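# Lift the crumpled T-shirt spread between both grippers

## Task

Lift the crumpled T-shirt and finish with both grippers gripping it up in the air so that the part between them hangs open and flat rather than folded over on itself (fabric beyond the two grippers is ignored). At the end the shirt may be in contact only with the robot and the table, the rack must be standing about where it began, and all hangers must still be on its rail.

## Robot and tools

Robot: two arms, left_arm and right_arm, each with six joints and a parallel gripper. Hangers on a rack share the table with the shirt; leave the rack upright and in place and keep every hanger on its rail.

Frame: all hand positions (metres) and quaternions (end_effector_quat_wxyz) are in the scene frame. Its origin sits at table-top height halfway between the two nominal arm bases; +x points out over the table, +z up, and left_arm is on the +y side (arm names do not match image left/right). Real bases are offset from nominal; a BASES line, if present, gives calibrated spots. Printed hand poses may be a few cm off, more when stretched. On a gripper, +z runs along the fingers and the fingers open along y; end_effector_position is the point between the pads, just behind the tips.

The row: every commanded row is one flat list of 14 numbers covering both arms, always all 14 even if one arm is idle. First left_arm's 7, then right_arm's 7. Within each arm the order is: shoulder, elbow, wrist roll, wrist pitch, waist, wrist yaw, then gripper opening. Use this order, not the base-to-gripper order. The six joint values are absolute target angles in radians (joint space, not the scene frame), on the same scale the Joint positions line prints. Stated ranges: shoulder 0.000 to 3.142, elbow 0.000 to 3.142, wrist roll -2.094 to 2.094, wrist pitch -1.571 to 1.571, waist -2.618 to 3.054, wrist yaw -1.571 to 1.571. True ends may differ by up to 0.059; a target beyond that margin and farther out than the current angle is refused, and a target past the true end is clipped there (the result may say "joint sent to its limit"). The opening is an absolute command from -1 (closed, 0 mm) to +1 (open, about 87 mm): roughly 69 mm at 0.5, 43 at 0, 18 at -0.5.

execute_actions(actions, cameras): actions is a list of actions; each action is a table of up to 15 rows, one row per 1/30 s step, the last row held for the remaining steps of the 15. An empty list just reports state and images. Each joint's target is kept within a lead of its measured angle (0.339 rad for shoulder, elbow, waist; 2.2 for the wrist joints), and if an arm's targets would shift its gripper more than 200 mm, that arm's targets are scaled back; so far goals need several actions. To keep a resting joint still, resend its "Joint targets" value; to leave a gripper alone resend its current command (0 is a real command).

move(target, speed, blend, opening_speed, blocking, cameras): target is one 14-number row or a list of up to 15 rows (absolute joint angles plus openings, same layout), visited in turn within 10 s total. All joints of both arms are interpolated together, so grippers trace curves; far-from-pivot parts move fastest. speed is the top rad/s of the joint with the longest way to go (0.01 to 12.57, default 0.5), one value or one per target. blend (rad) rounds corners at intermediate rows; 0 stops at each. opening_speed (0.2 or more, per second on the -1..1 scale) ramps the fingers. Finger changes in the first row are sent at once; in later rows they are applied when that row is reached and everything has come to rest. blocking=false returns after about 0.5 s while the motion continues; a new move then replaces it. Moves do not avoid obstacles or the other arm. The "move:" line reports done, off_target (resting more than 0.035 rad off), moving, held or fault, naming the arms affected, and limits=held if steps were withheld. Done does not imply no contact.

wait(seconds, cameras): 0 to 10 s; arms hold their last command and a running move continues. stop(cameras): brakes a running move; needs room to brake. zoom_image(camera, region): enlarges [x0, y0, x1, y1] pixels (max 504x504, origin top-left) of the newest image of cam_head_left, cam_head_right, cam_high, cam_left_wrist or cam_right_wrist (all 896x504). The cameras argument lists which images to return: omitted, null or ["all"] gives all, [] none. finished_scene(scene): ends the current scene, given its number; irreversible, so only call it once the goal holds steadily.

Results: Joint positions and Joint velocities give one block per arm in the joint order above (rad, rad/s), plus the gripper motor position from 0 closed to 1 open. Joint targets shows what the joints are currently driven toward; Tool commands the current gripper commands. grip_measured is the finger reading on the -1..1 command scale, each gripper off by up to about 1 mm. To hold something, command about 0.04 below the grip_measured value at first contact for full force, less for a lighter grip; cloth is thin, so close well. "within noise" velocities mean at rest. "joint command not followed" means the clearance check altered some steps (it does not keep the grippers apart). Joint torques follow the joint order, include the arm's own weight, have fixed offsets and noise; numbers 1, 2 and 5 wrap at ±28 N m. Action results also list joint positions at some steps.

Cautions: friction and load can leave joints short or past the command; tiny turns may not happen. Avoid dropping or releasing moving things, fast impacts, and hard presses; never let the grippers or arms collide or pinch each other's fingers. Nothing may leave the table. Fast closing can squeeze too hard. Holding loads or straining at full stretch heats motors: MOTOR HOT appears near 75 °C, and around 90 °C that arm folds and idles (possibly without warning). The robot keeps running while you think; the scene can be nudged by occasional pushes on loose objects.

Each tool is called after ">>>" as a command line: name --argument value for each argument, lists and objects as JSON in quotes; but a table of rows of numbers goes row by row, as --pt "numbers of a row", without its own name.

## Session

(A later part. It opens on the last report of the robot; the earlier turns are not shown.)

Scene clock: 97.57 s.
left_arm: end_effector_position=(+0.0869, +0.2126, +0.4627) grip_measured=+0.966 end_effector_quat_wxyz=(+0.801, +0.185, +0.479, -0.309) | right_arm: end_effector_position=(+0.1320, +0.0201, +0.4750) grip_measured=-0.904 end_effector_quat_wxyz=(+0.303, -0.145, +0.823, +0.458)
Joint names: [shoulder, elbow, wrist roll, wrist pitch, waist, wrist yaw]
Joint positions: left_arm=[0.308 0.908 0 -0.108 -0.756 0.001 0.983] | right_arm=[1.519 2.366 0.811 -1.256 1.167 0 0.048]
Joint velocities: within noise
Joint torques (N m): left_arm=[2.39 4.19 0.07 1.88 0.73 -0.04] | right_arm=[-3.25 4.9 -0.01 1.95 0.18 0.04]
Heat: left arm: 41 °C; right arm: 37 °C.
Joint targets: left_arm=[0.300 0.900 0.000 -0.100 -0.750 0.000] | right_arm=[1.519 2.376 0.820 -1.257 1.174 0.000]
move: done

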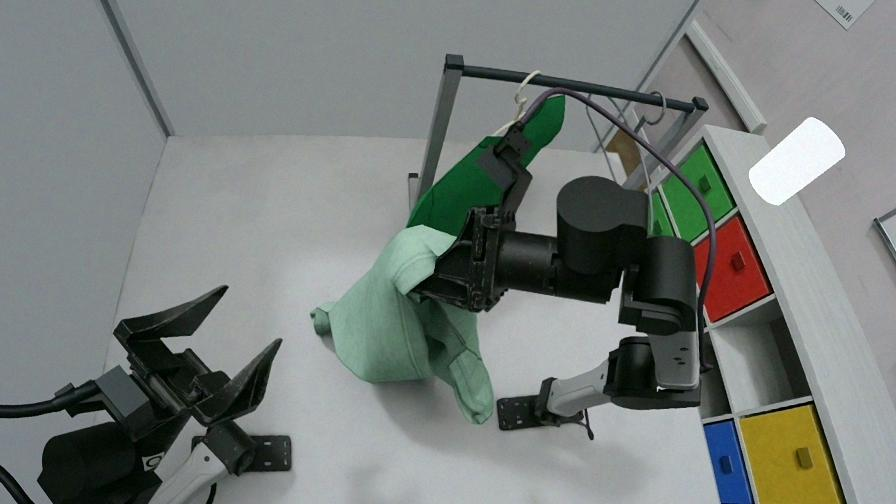

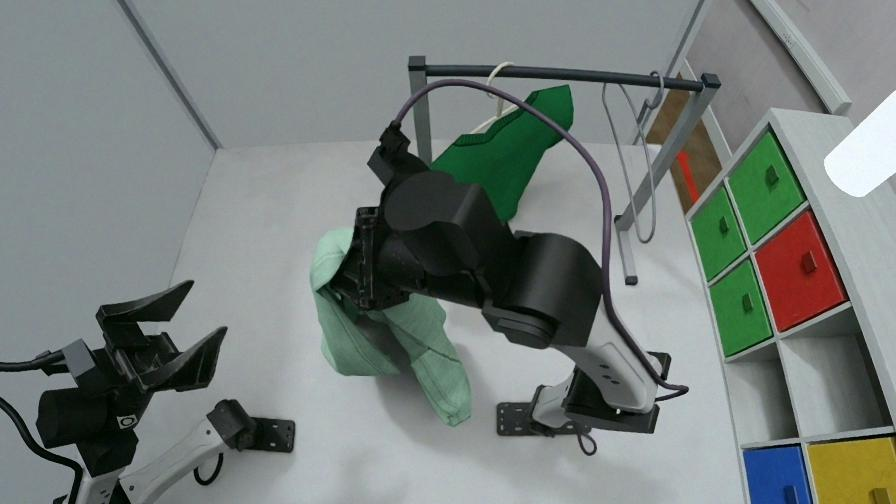

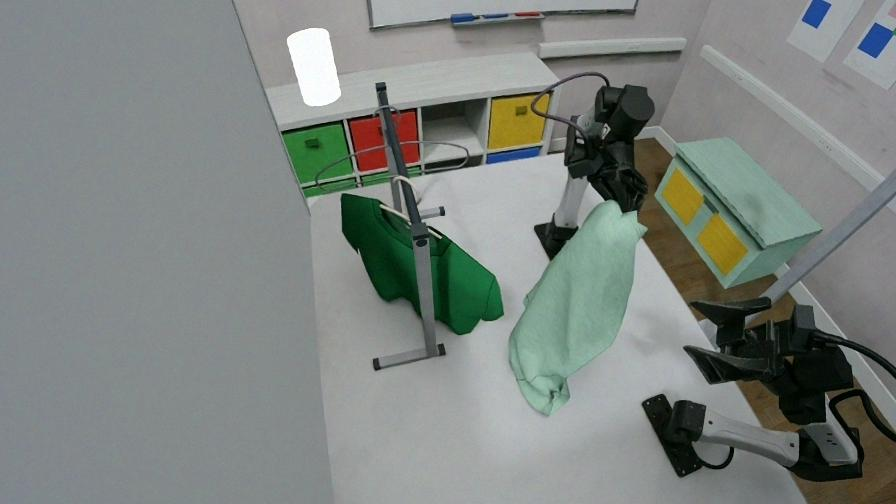

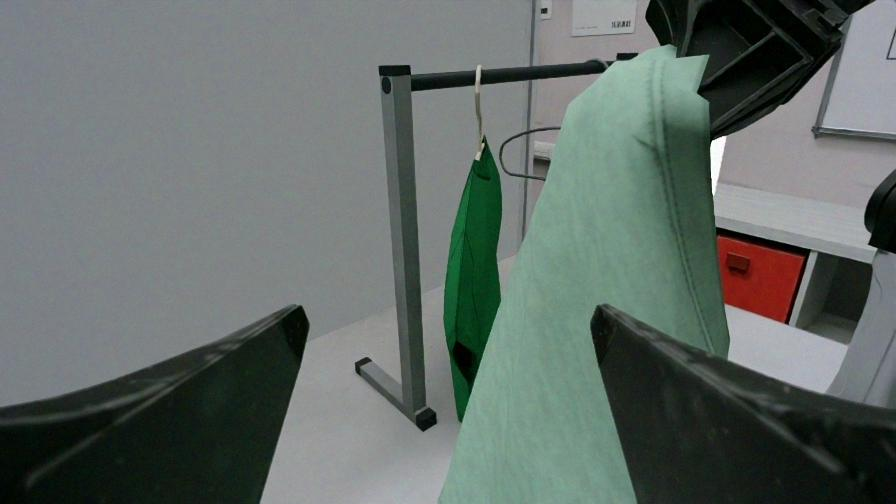

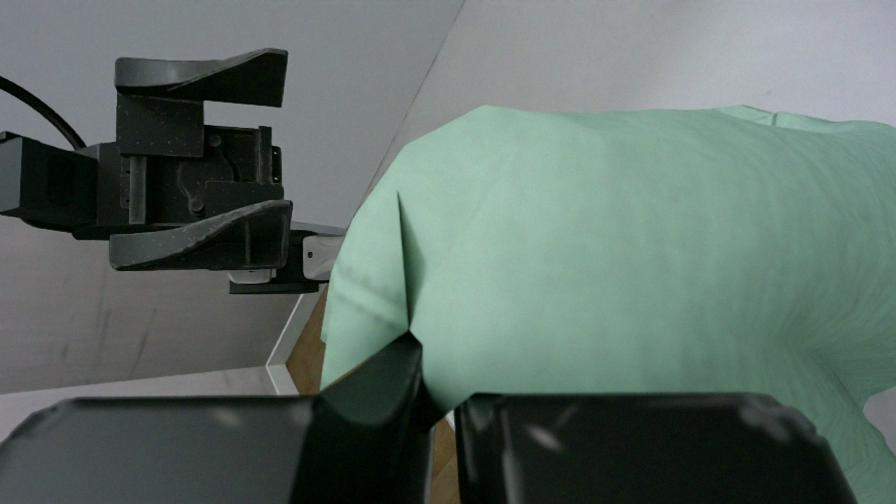

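>>> move --target '[0.3,0.9,0,-0.1,-0.7,0,1,1.345,1.539,0.82,-0.194,1.712,1.457,-1]' --speed 0.5

>>> zoom_image --camera "cam_head_left" --region '[290, 200, 550, 450]'

>>> zoom_image --camera "cam_left_wrist" --region '[392, 0, 896, 504]'

Scene clock: 112.50 s.
left_arm: end_effector_position=(+0.0925, +0.2193, +0.4628) grip_measured=+0.966 end_effector_quat_wxyz=(+0.808, +0.173, +0.483, -0.289) | right_arm: end_effector_position=(+0.1513, +0.0347, +0.4439) grip_measured=-0.904 end_effector_quat_wxyz=(+0.612, +0.185, +0.684, +0.351)
Joint names: [shoulder, elbow, wrist roll, wrist pitch, waist, wrist yaw]
Joint positions: left_arm=[0.308 0.908 0 -0.108 -0.707 0.001 0.983] | right_arm=[1.361 1.546 0.811 -0.21 1.706 1.444 0.048]
Joint velocities: within noise
Joint torques (N m): left_arm=[2.4 4.19 0.07 1.88 0.76 -0.04] | right_arm=[-5.49 5.61 -0.02 1.47 0.17 0.2]
Heat: left arm: 40 °C; right arm: 37 °C.
Joint targets: left_arm=[0.300 0.900 0.000 -0.100 -0.700 0.000] | right_arm=[1.345 1.539 0.820 -0.194 1.712 1.457]
move: done

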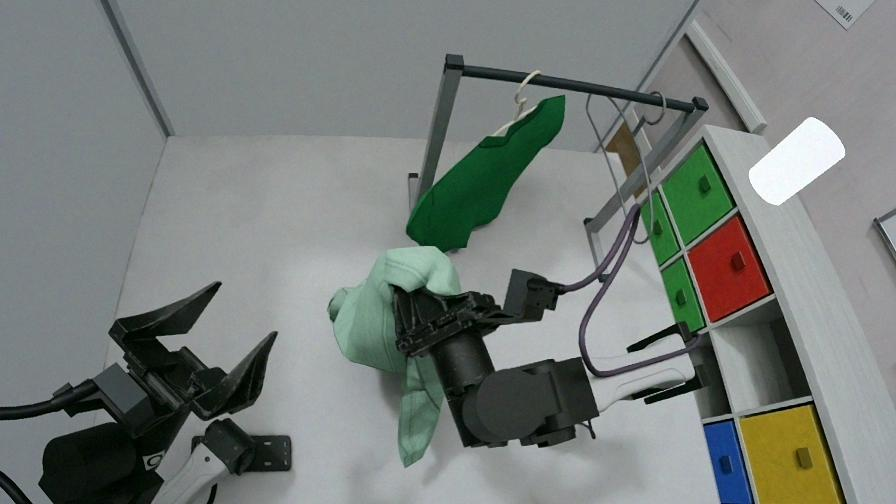

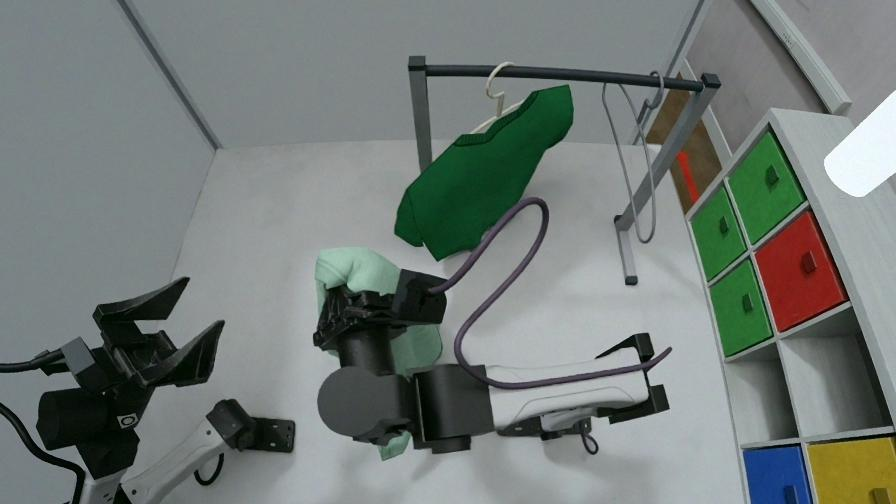

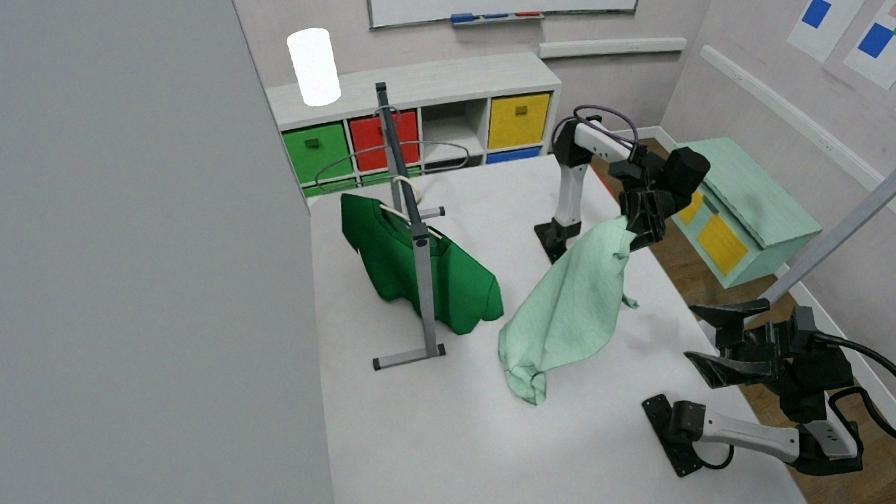

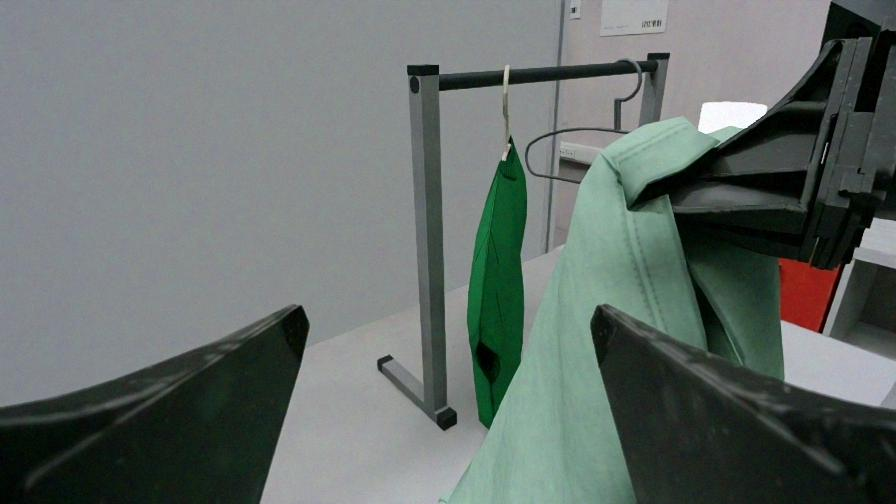

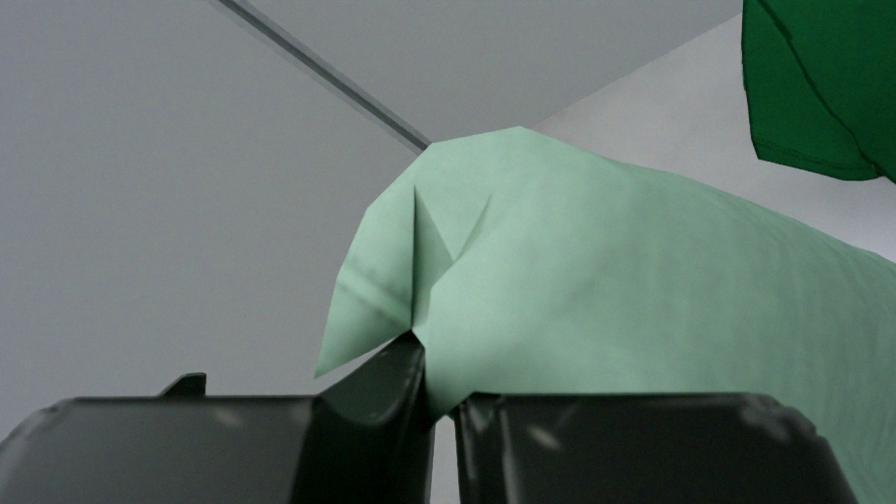

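Scaled by 1.938 from the camera's 896x504 image, which has a finer 1280x720 frame.

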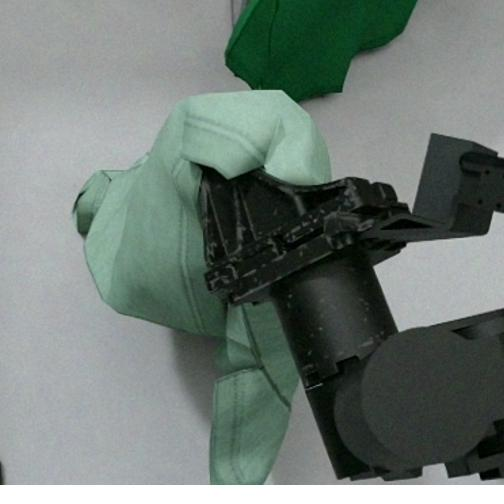

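Scaled by 1.000.

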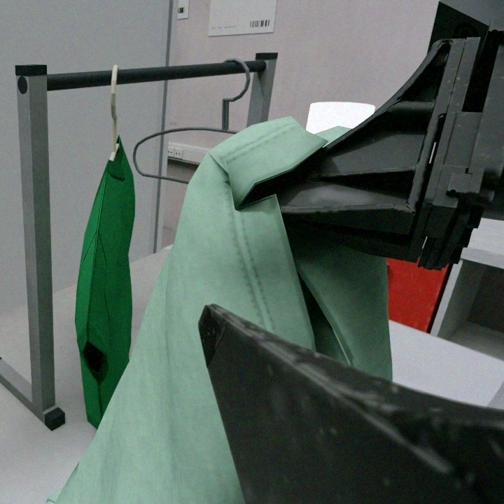

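>>> move --target '[0.05,0.1,0,0.6,-0.8,0,1,1.345,1.539,0.82,-0.194,1.712,1.457,-1]' --speed 0.6 --cameras '["cam_left_wrist","cam_head_left"]'

>>> zoom_image --camera "cam_left_wrist" --region '[300, 0, 804, 504]'

Scene clock: 124.30 s.
left_arm: end_effector_position=(+0.1164, +0.1746, +0.3156) grip_measured=+0.966 end_effector_quat_wxyz=(+0.827, +0.170, +0.417, -0.337) | right_arm: end_effector_position=(+0.1514, +0.0346, +0.4440) grip_measured=-0.904 end_effector_quat_wxyz=(+0.612, +0.186, +0.683, +0.351)
Joint names: [shoulder, elbow, wrist roll, wrist pitch, waist, wrist yaw]
Joint positions: left_arm=[0.06 0.106 0 0.591 -0.794 0.001 0.983] | right_arm=[1.361 1.546 0.811 -0.209 1.706 1.445 0.048]
Joint velocities: within noise
Joint torques (N m): left_arm=[1.22 5.74 0.07 1.66 -0.49 -0.04] | right_arm=[-5.49 5.38 -0.03 1.46 0.34 0.14]
Heat: left arm: 39 °C; right arm: 36 °C.
Joint targets: left_arm=[0.050 0.100 0.000 0.600 -0.800 0.000] | right_arm=[1.345 1.539 0.820 -0.194 1.712 1.457]
move: done
Images, in order (width x height): cam_head_left 896x504, cam_left_wrist 896x504.

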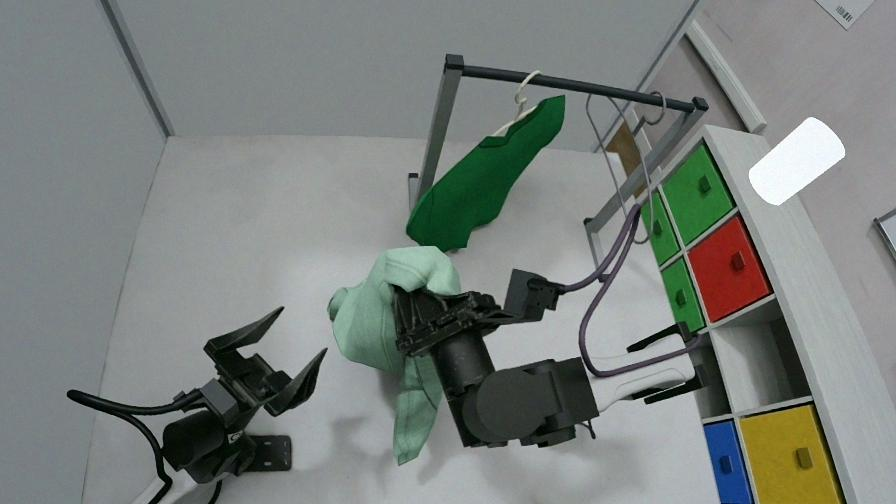

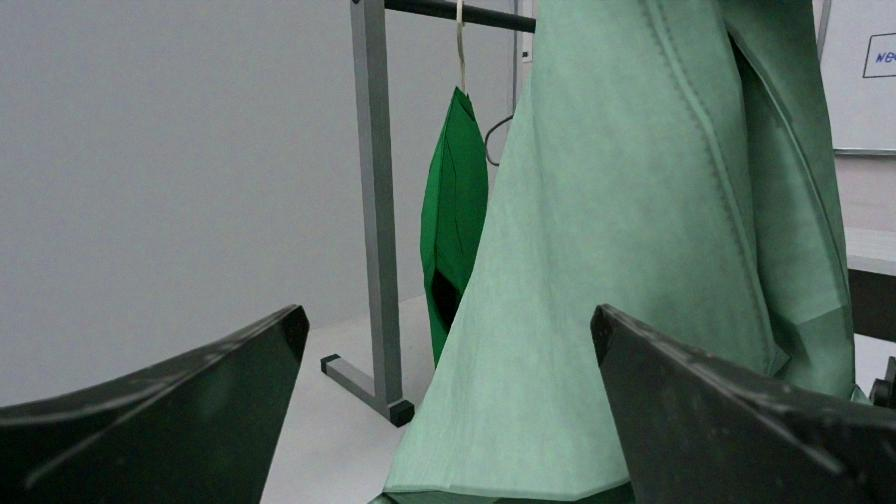

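Scaled by 1.000.

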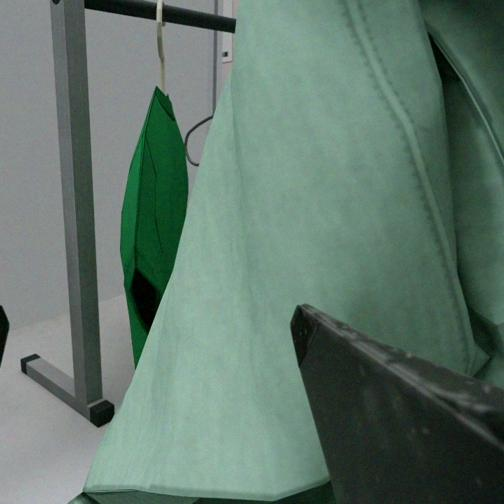

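>>> move --pt "0.05 0.3 0 0.6 -0.6 0 1 1.261 1.222 -0.6 -0.861 1.137 0 -1" --pt "0.05 0.3 0 0.6 -0.6 0 1 1.464 0.951 -0.6 -0.787 0.956 0 -1" --speed 0.5 --blend 0.1

Scene clock: 224.93 s.
left_arm: end_effector_position=(+0.1094, +0.2292, +0.3947) grip_measured=+0.966 end_effector_quat_wxyz=(+0.890, +0.107, +0.353, -0.269) | right_arm: end_effector_position=(+0.2030, -0.0962, +0.0653) grip_measured=-0.904 end_effector_quat_wxyz=(-0.148, +0.689, -0.709, -0.020)
Joint names: [shoulder, elbow, wrist roll, wrist pitch, waist, wrist yaw]
Joint positions: left_arm=[0.06 0.282 0 0.592 -0.606 0.001 0.983] | right_arm=[1.453 0.964 -0.589 -0.782 0.961 0.015 0.048]
Joint velocities: within noise
Joint torques (N m): left_arm=[1.77 7.05 0.07 1.35 0.76 -0.04] | right_arm=[-3.82 5.24 -0.11 0.95 -0.7 -0.25]
Heat: left arm: 40 °C; right arm: 36 °C.
Joint targets: left_arm=[0.050 0.300 0.000 0.600 -0.600 0.000] | right_arm=[1.464 0.951 -0.600 -0.787 0.956 0.000]
move: done

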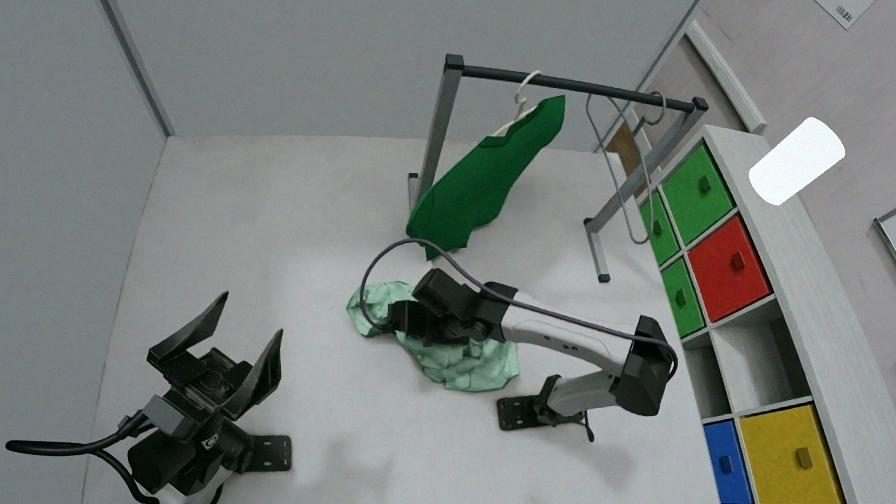

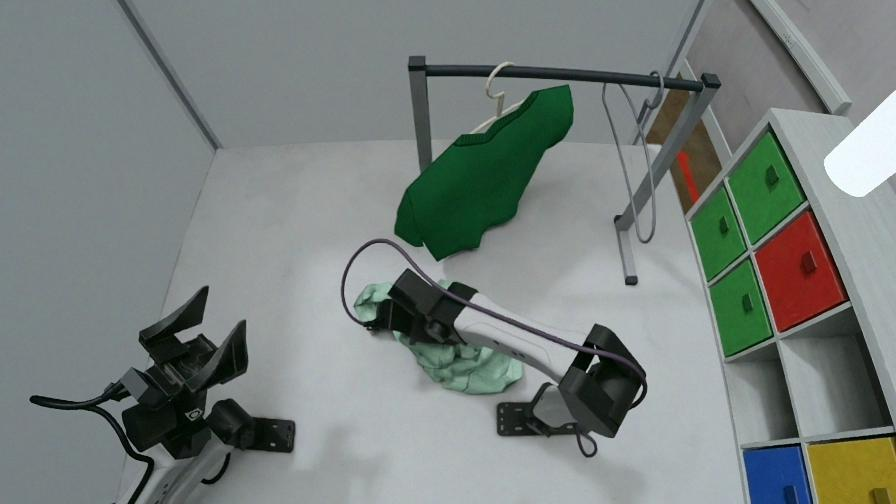

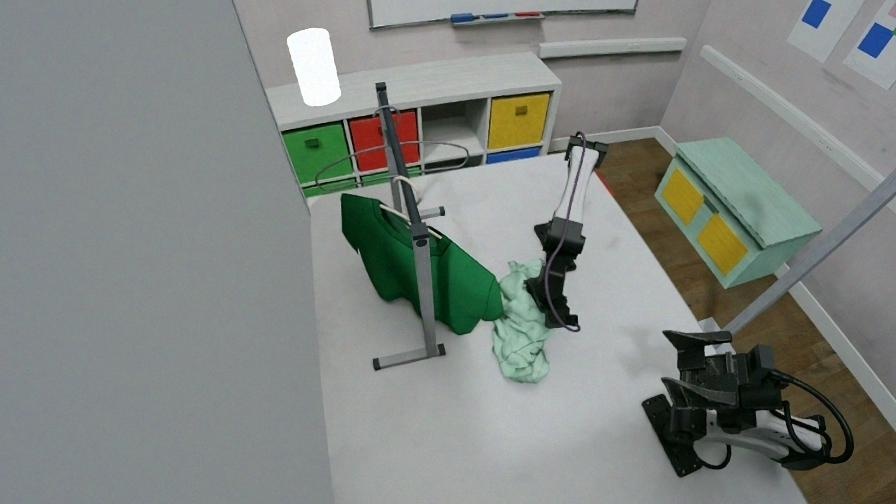

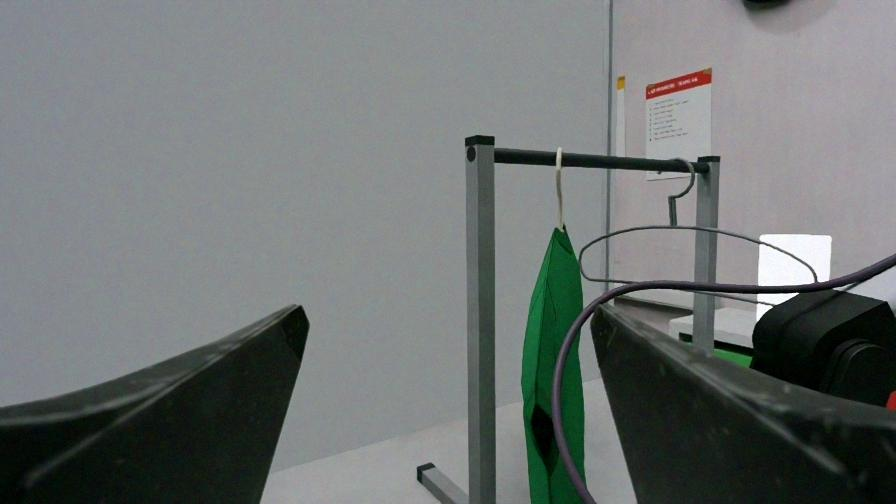

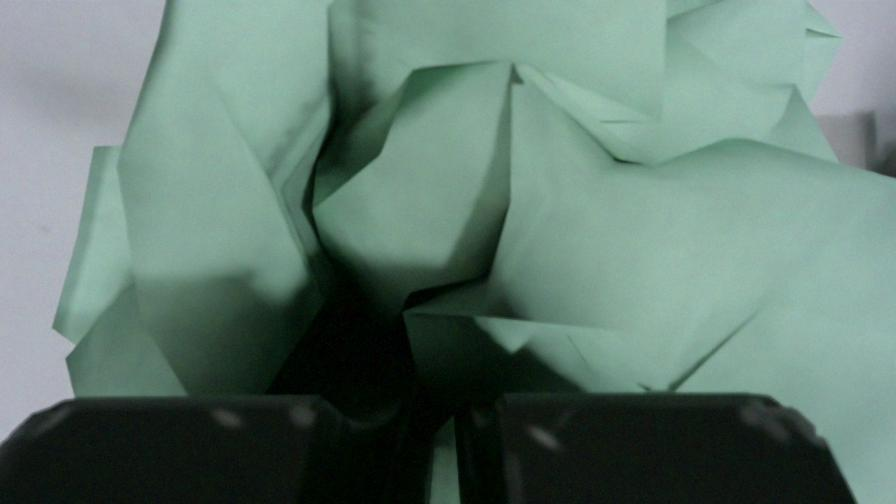

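>>> move --pt "0.05 0.3 0 0.6 -0.4 0 1 1.441 1.9 0.25 -0.86 1.067 0 -1" --pt "0.05 0.3 0 0.6 -0.4 0 1 1.907 2.395 0.25 -0.789 1.045 0 -1" --speed 0.6 --blend 0.1

>>> zoom_image --camera "cam_head_left" --region '[240, 150, 520, 430]'

>>> zoom_image --camera "cam_high" --region '[430, 150, 680, 430]'

Scene clock: 274.43 s.
left_arm: end_effector_position=(+0.1266, +0.2616, +0.3947) grip_measured=+0.966 end_effector_quat_wxyz=(+0.912, +0.071, +0.362, -0.179) | right_arm: end_effector_position=(+0.2764, +0.1484, +0.4070) grip_measured=-0.904 end_effector_quat_wxyz=(+0.465, -0.318, +0.752, +0.344)
Joint names: [shoulder, elbow, wrist roll, wrist pitch, waist, wrist yaw]
Joint positions: left_arm=[0.06 0.282 0 0.592 -0.407 0.001 0.983] | right_arm=[1.902 2.373 0.24 -0.809 1.052 0.01 0.048]
Joint velocities: within noise
Joint torques (N m): left_arm=[1.77 7.05 0.07 1.36 0.72 -0.04] | right_arm=[-8.16 7.31 0.03 2.21 -0.77 -0.11]
Heat: left arm: 42 °C; right arm: 35 °C.
Joint targets: left_arm=[0.050 0.300 0.000 0.600 -0.400 0.000] | right_arm=[1.907 2.395 0.250 -0.789 1.045 0.000]
move: done

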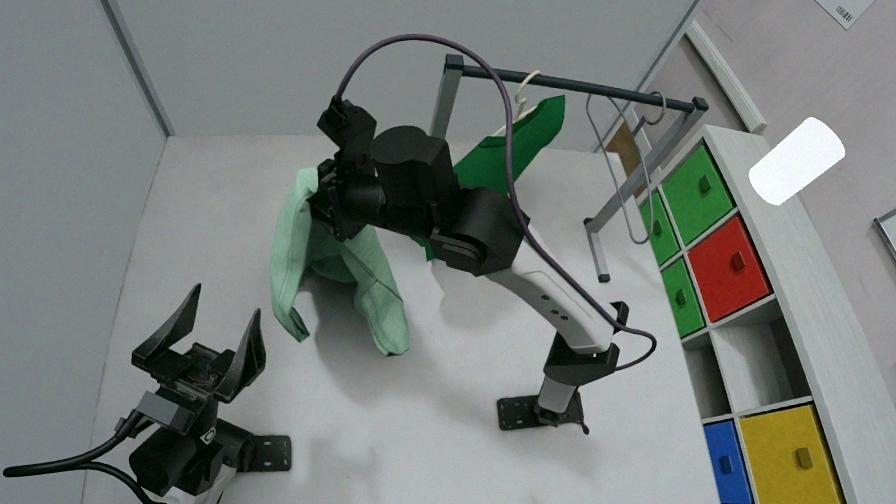

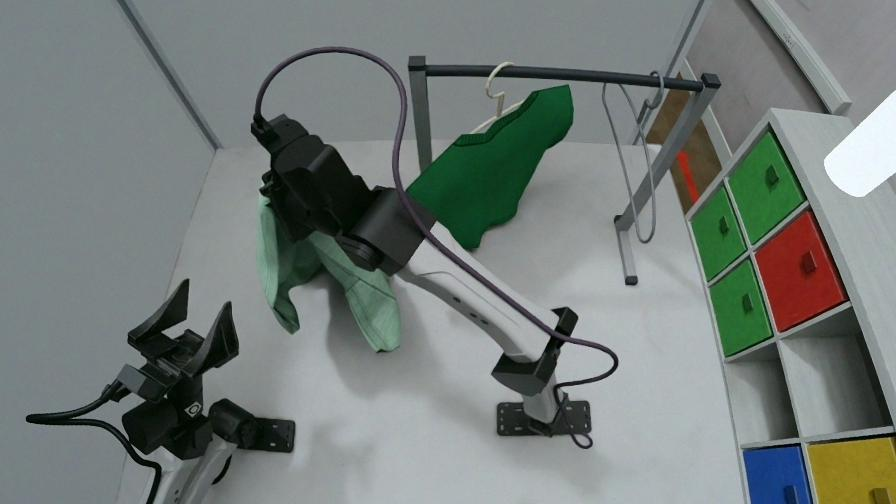

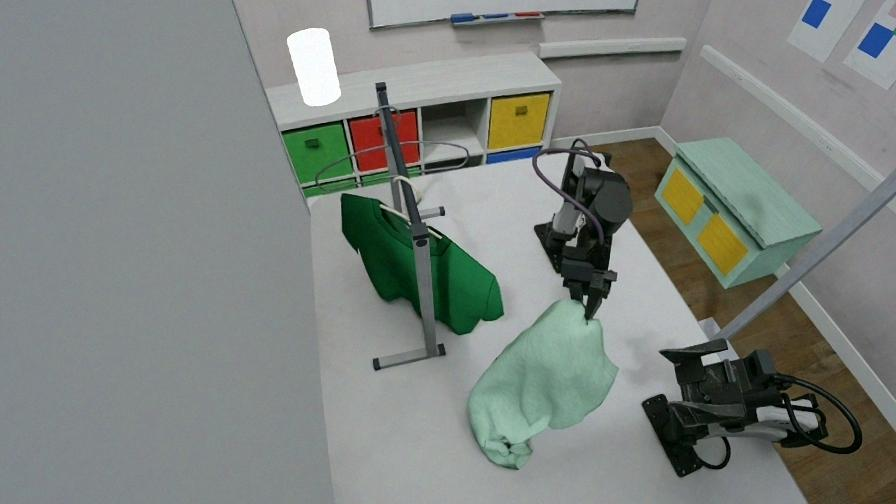

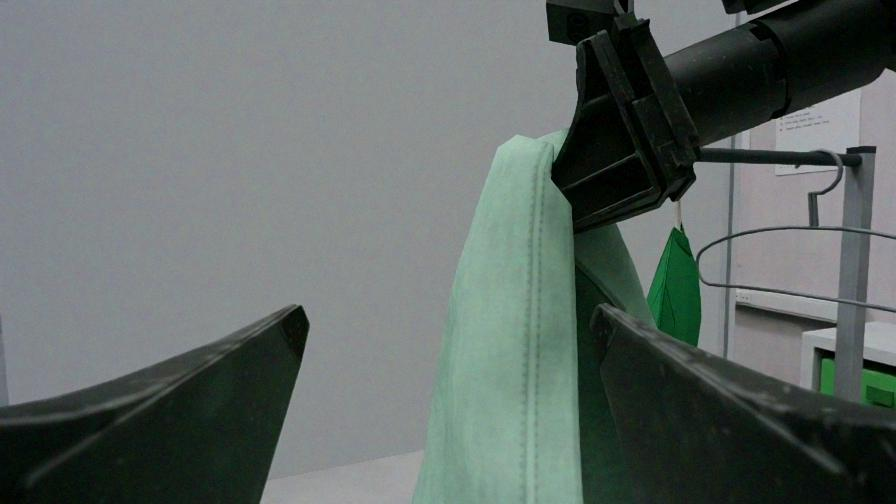

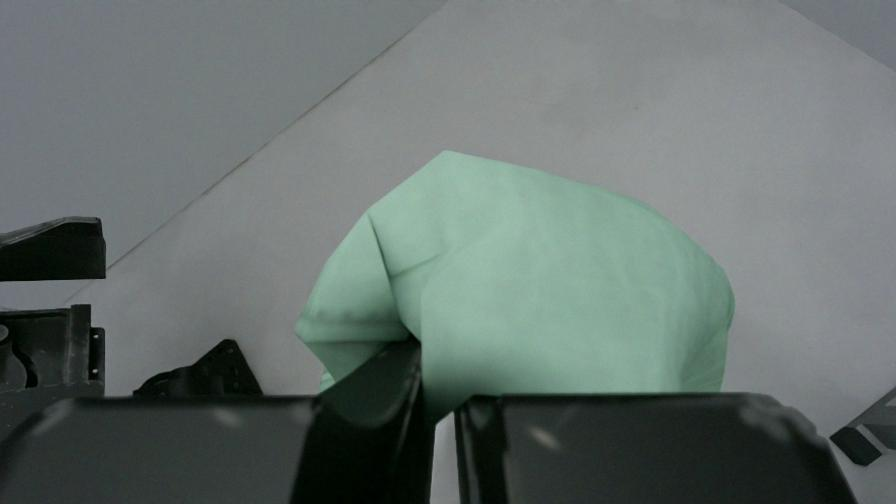

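Scaled by 1.800 from the camera's 896x504 image, which has a finer 1280x720 frame.

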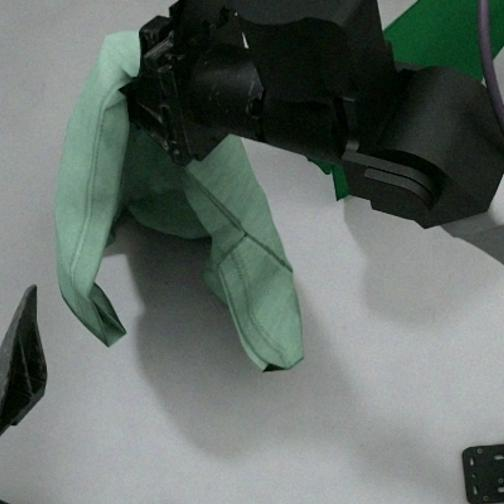

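Scaled by 1.800 from the camera's 896x504 image, which has a finer 1280x720 frame.

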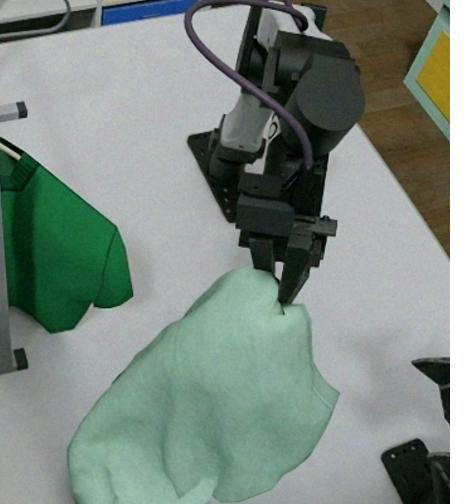

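>>> move --target '[0.05,0.3,0,0.1,-0.5,0,1,1.907,2.395,0.25,-0.789,1.045,0,-1]' --speed 0.6 --cameras '["cam_left_wrist","cam_head_left","cam_high"]'

Scene clock: 300.93 s.
left_arm: end_effector_position=(+0.1621, +0.2255, +0.2866) grip_measured=+0.966 end_effector_quat_wxyz=(+0.795, +0.135, +0.560, -0.192) | right_arm: end_effector_position=(+0.2764, +0.1484, +0.4070) grip_measured=-0.904 end_effector_quat_wxyz=(+0.465, -0.317, +0.752, +0.344)
Joint names: [shoulder, elbow, wrist roll, wrist pitch, waist, wrist yaw]
Joint positions: left_arm=[0.06 0.282 0 0.121 -0.494 0.001 0.983] | right_arm=[1.902 2.373 0.24 -0.809 1.052 0.01 0.048]
Joint velocities: within noise
Joint torques (N m): left_arm=[1.28 7.56 0.07 1.74 -0.47 -0.04] | right_arm=[-7.82 7.27 0.03 2.2 -0.81 -0.11]
Heat: left arm: 43 °C; right arm: 36 °C.
Joint targets: left_arm=[0.050 0.300 0.000 0.100 -0.500 0.000] | right_arm=[1.907 2.395 0.250 -0.789 1.045 0.000]
move: done
Images, in order (width x height): cam_head_left 896x504, cam_high 896x504, cam_left_wrist 896x504.

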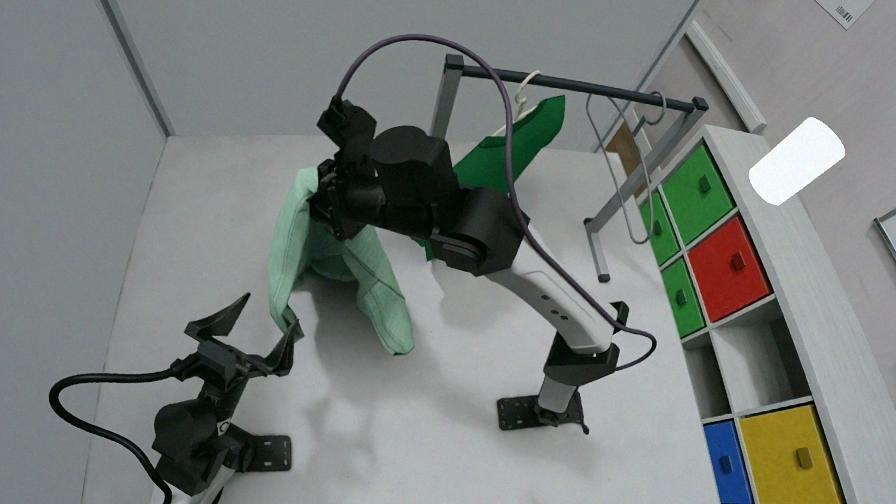

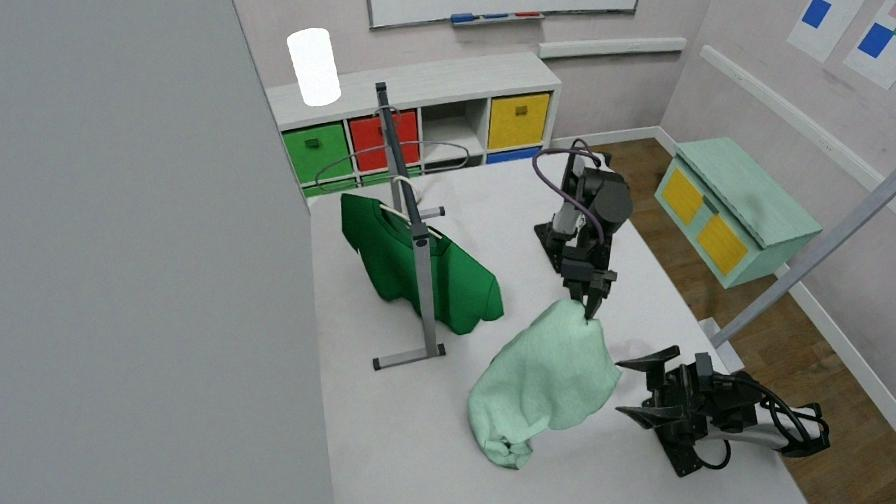

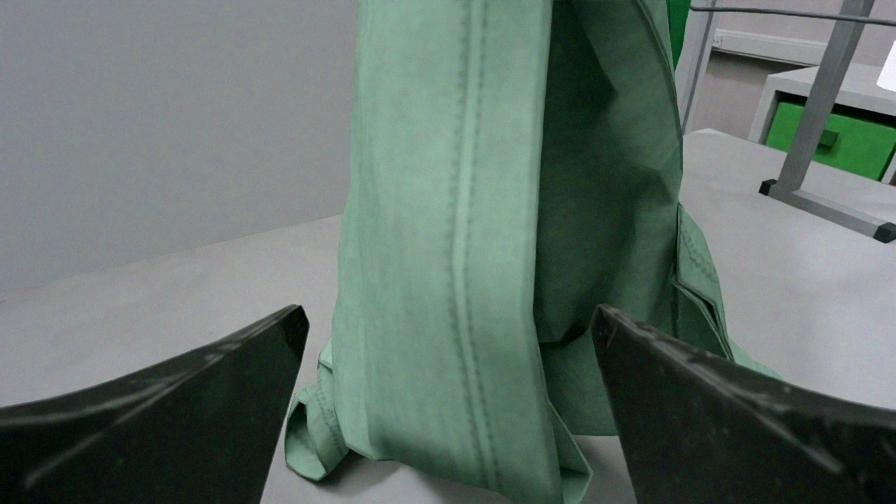

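>>> move --target '[0.18,0.374,0,-0.494,-0.7,0,1,1.907,2.395,0.25,-0.789,1.045,0,-1]' --speed 0.5 --cameras '["cam_left_wrist","cam_head_left","cam_head_right"]'

Scene clock: 352.27 s.
left_arm: end_effector_position=(+0.1260, +0.1955, +0.1510) grip_measured=+0.966 end_effector_quat_wxyz=(+0.565, +0.265, +0.756, -0.198) | right_arm: end_effector_position=(+0.2764, +0.1484, +0.4070) grip_measured=-0.904 end_effector_quat_wxyz=(+0.465, -0.317, +0.752, +0.344)
Joint names: [shoulder, elbow, wrist roll, wrist pitch, waist, wrist yaw]
Joint positions: left_arm=[0.168 0.353 0 -0.472 -0.694 0.001 0.983] | right_arm=[1.902 2.373 0.24 -0.809 1.052 0.01 0.048]
Joint velocities: within noise
Joint torques (N m): left_arm=[2.59 8.12 0.07 1.98 -0.46 -0.04] | right_arm=[-7.92 7.27 -0.02 2.18 -0.81 -0.11]
Heat: left arm: 44 °C; right arm: 38 °C.
Joint targets: left_arm=[0.180 0.374 0.000 -0.494 -0.700 0.000] | right_arm=[1.907 2.395 0.250 -0.789 1.045 0.000]
move: done
Images, in order (width x height): cam_head_left 896x504, cam_head_right 896x504, cam_left_wrist 896x504.

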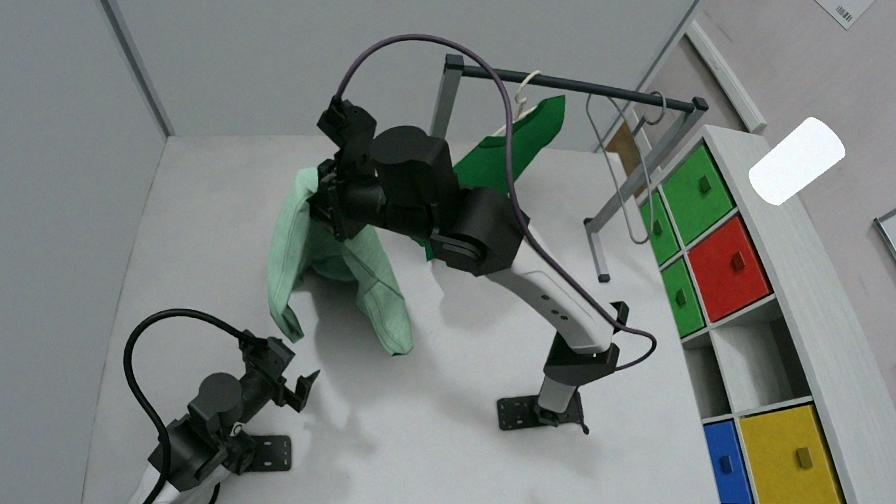

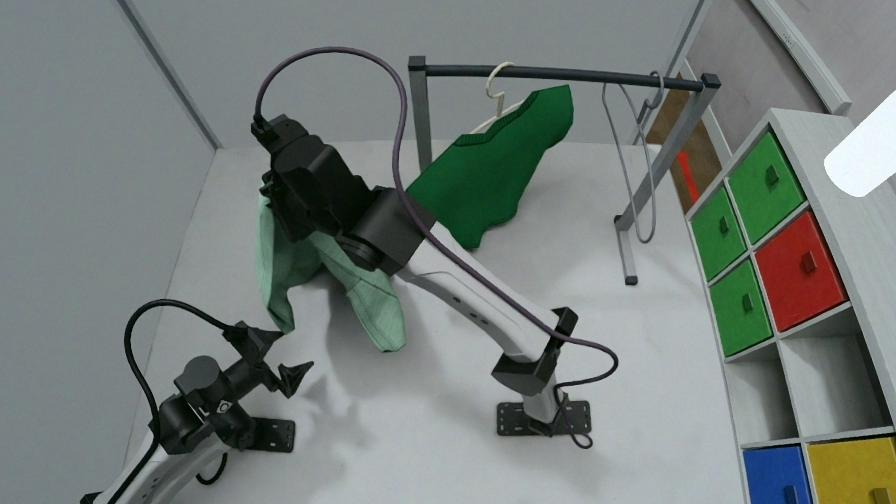

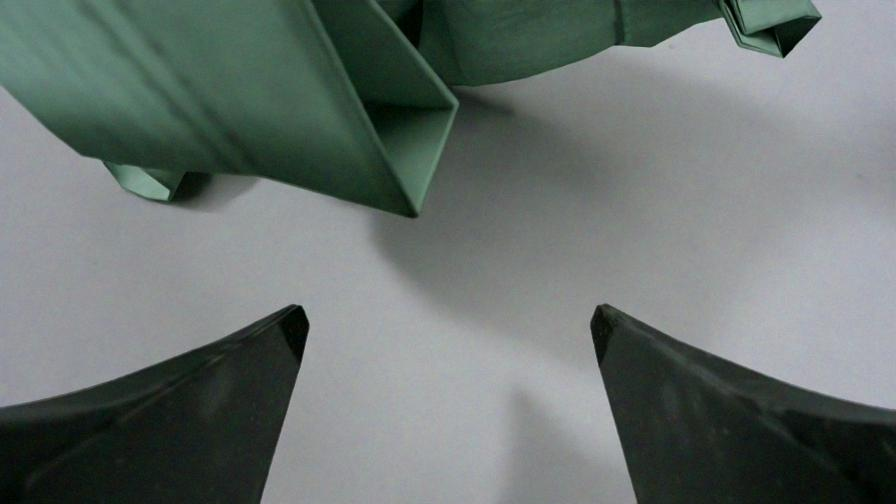

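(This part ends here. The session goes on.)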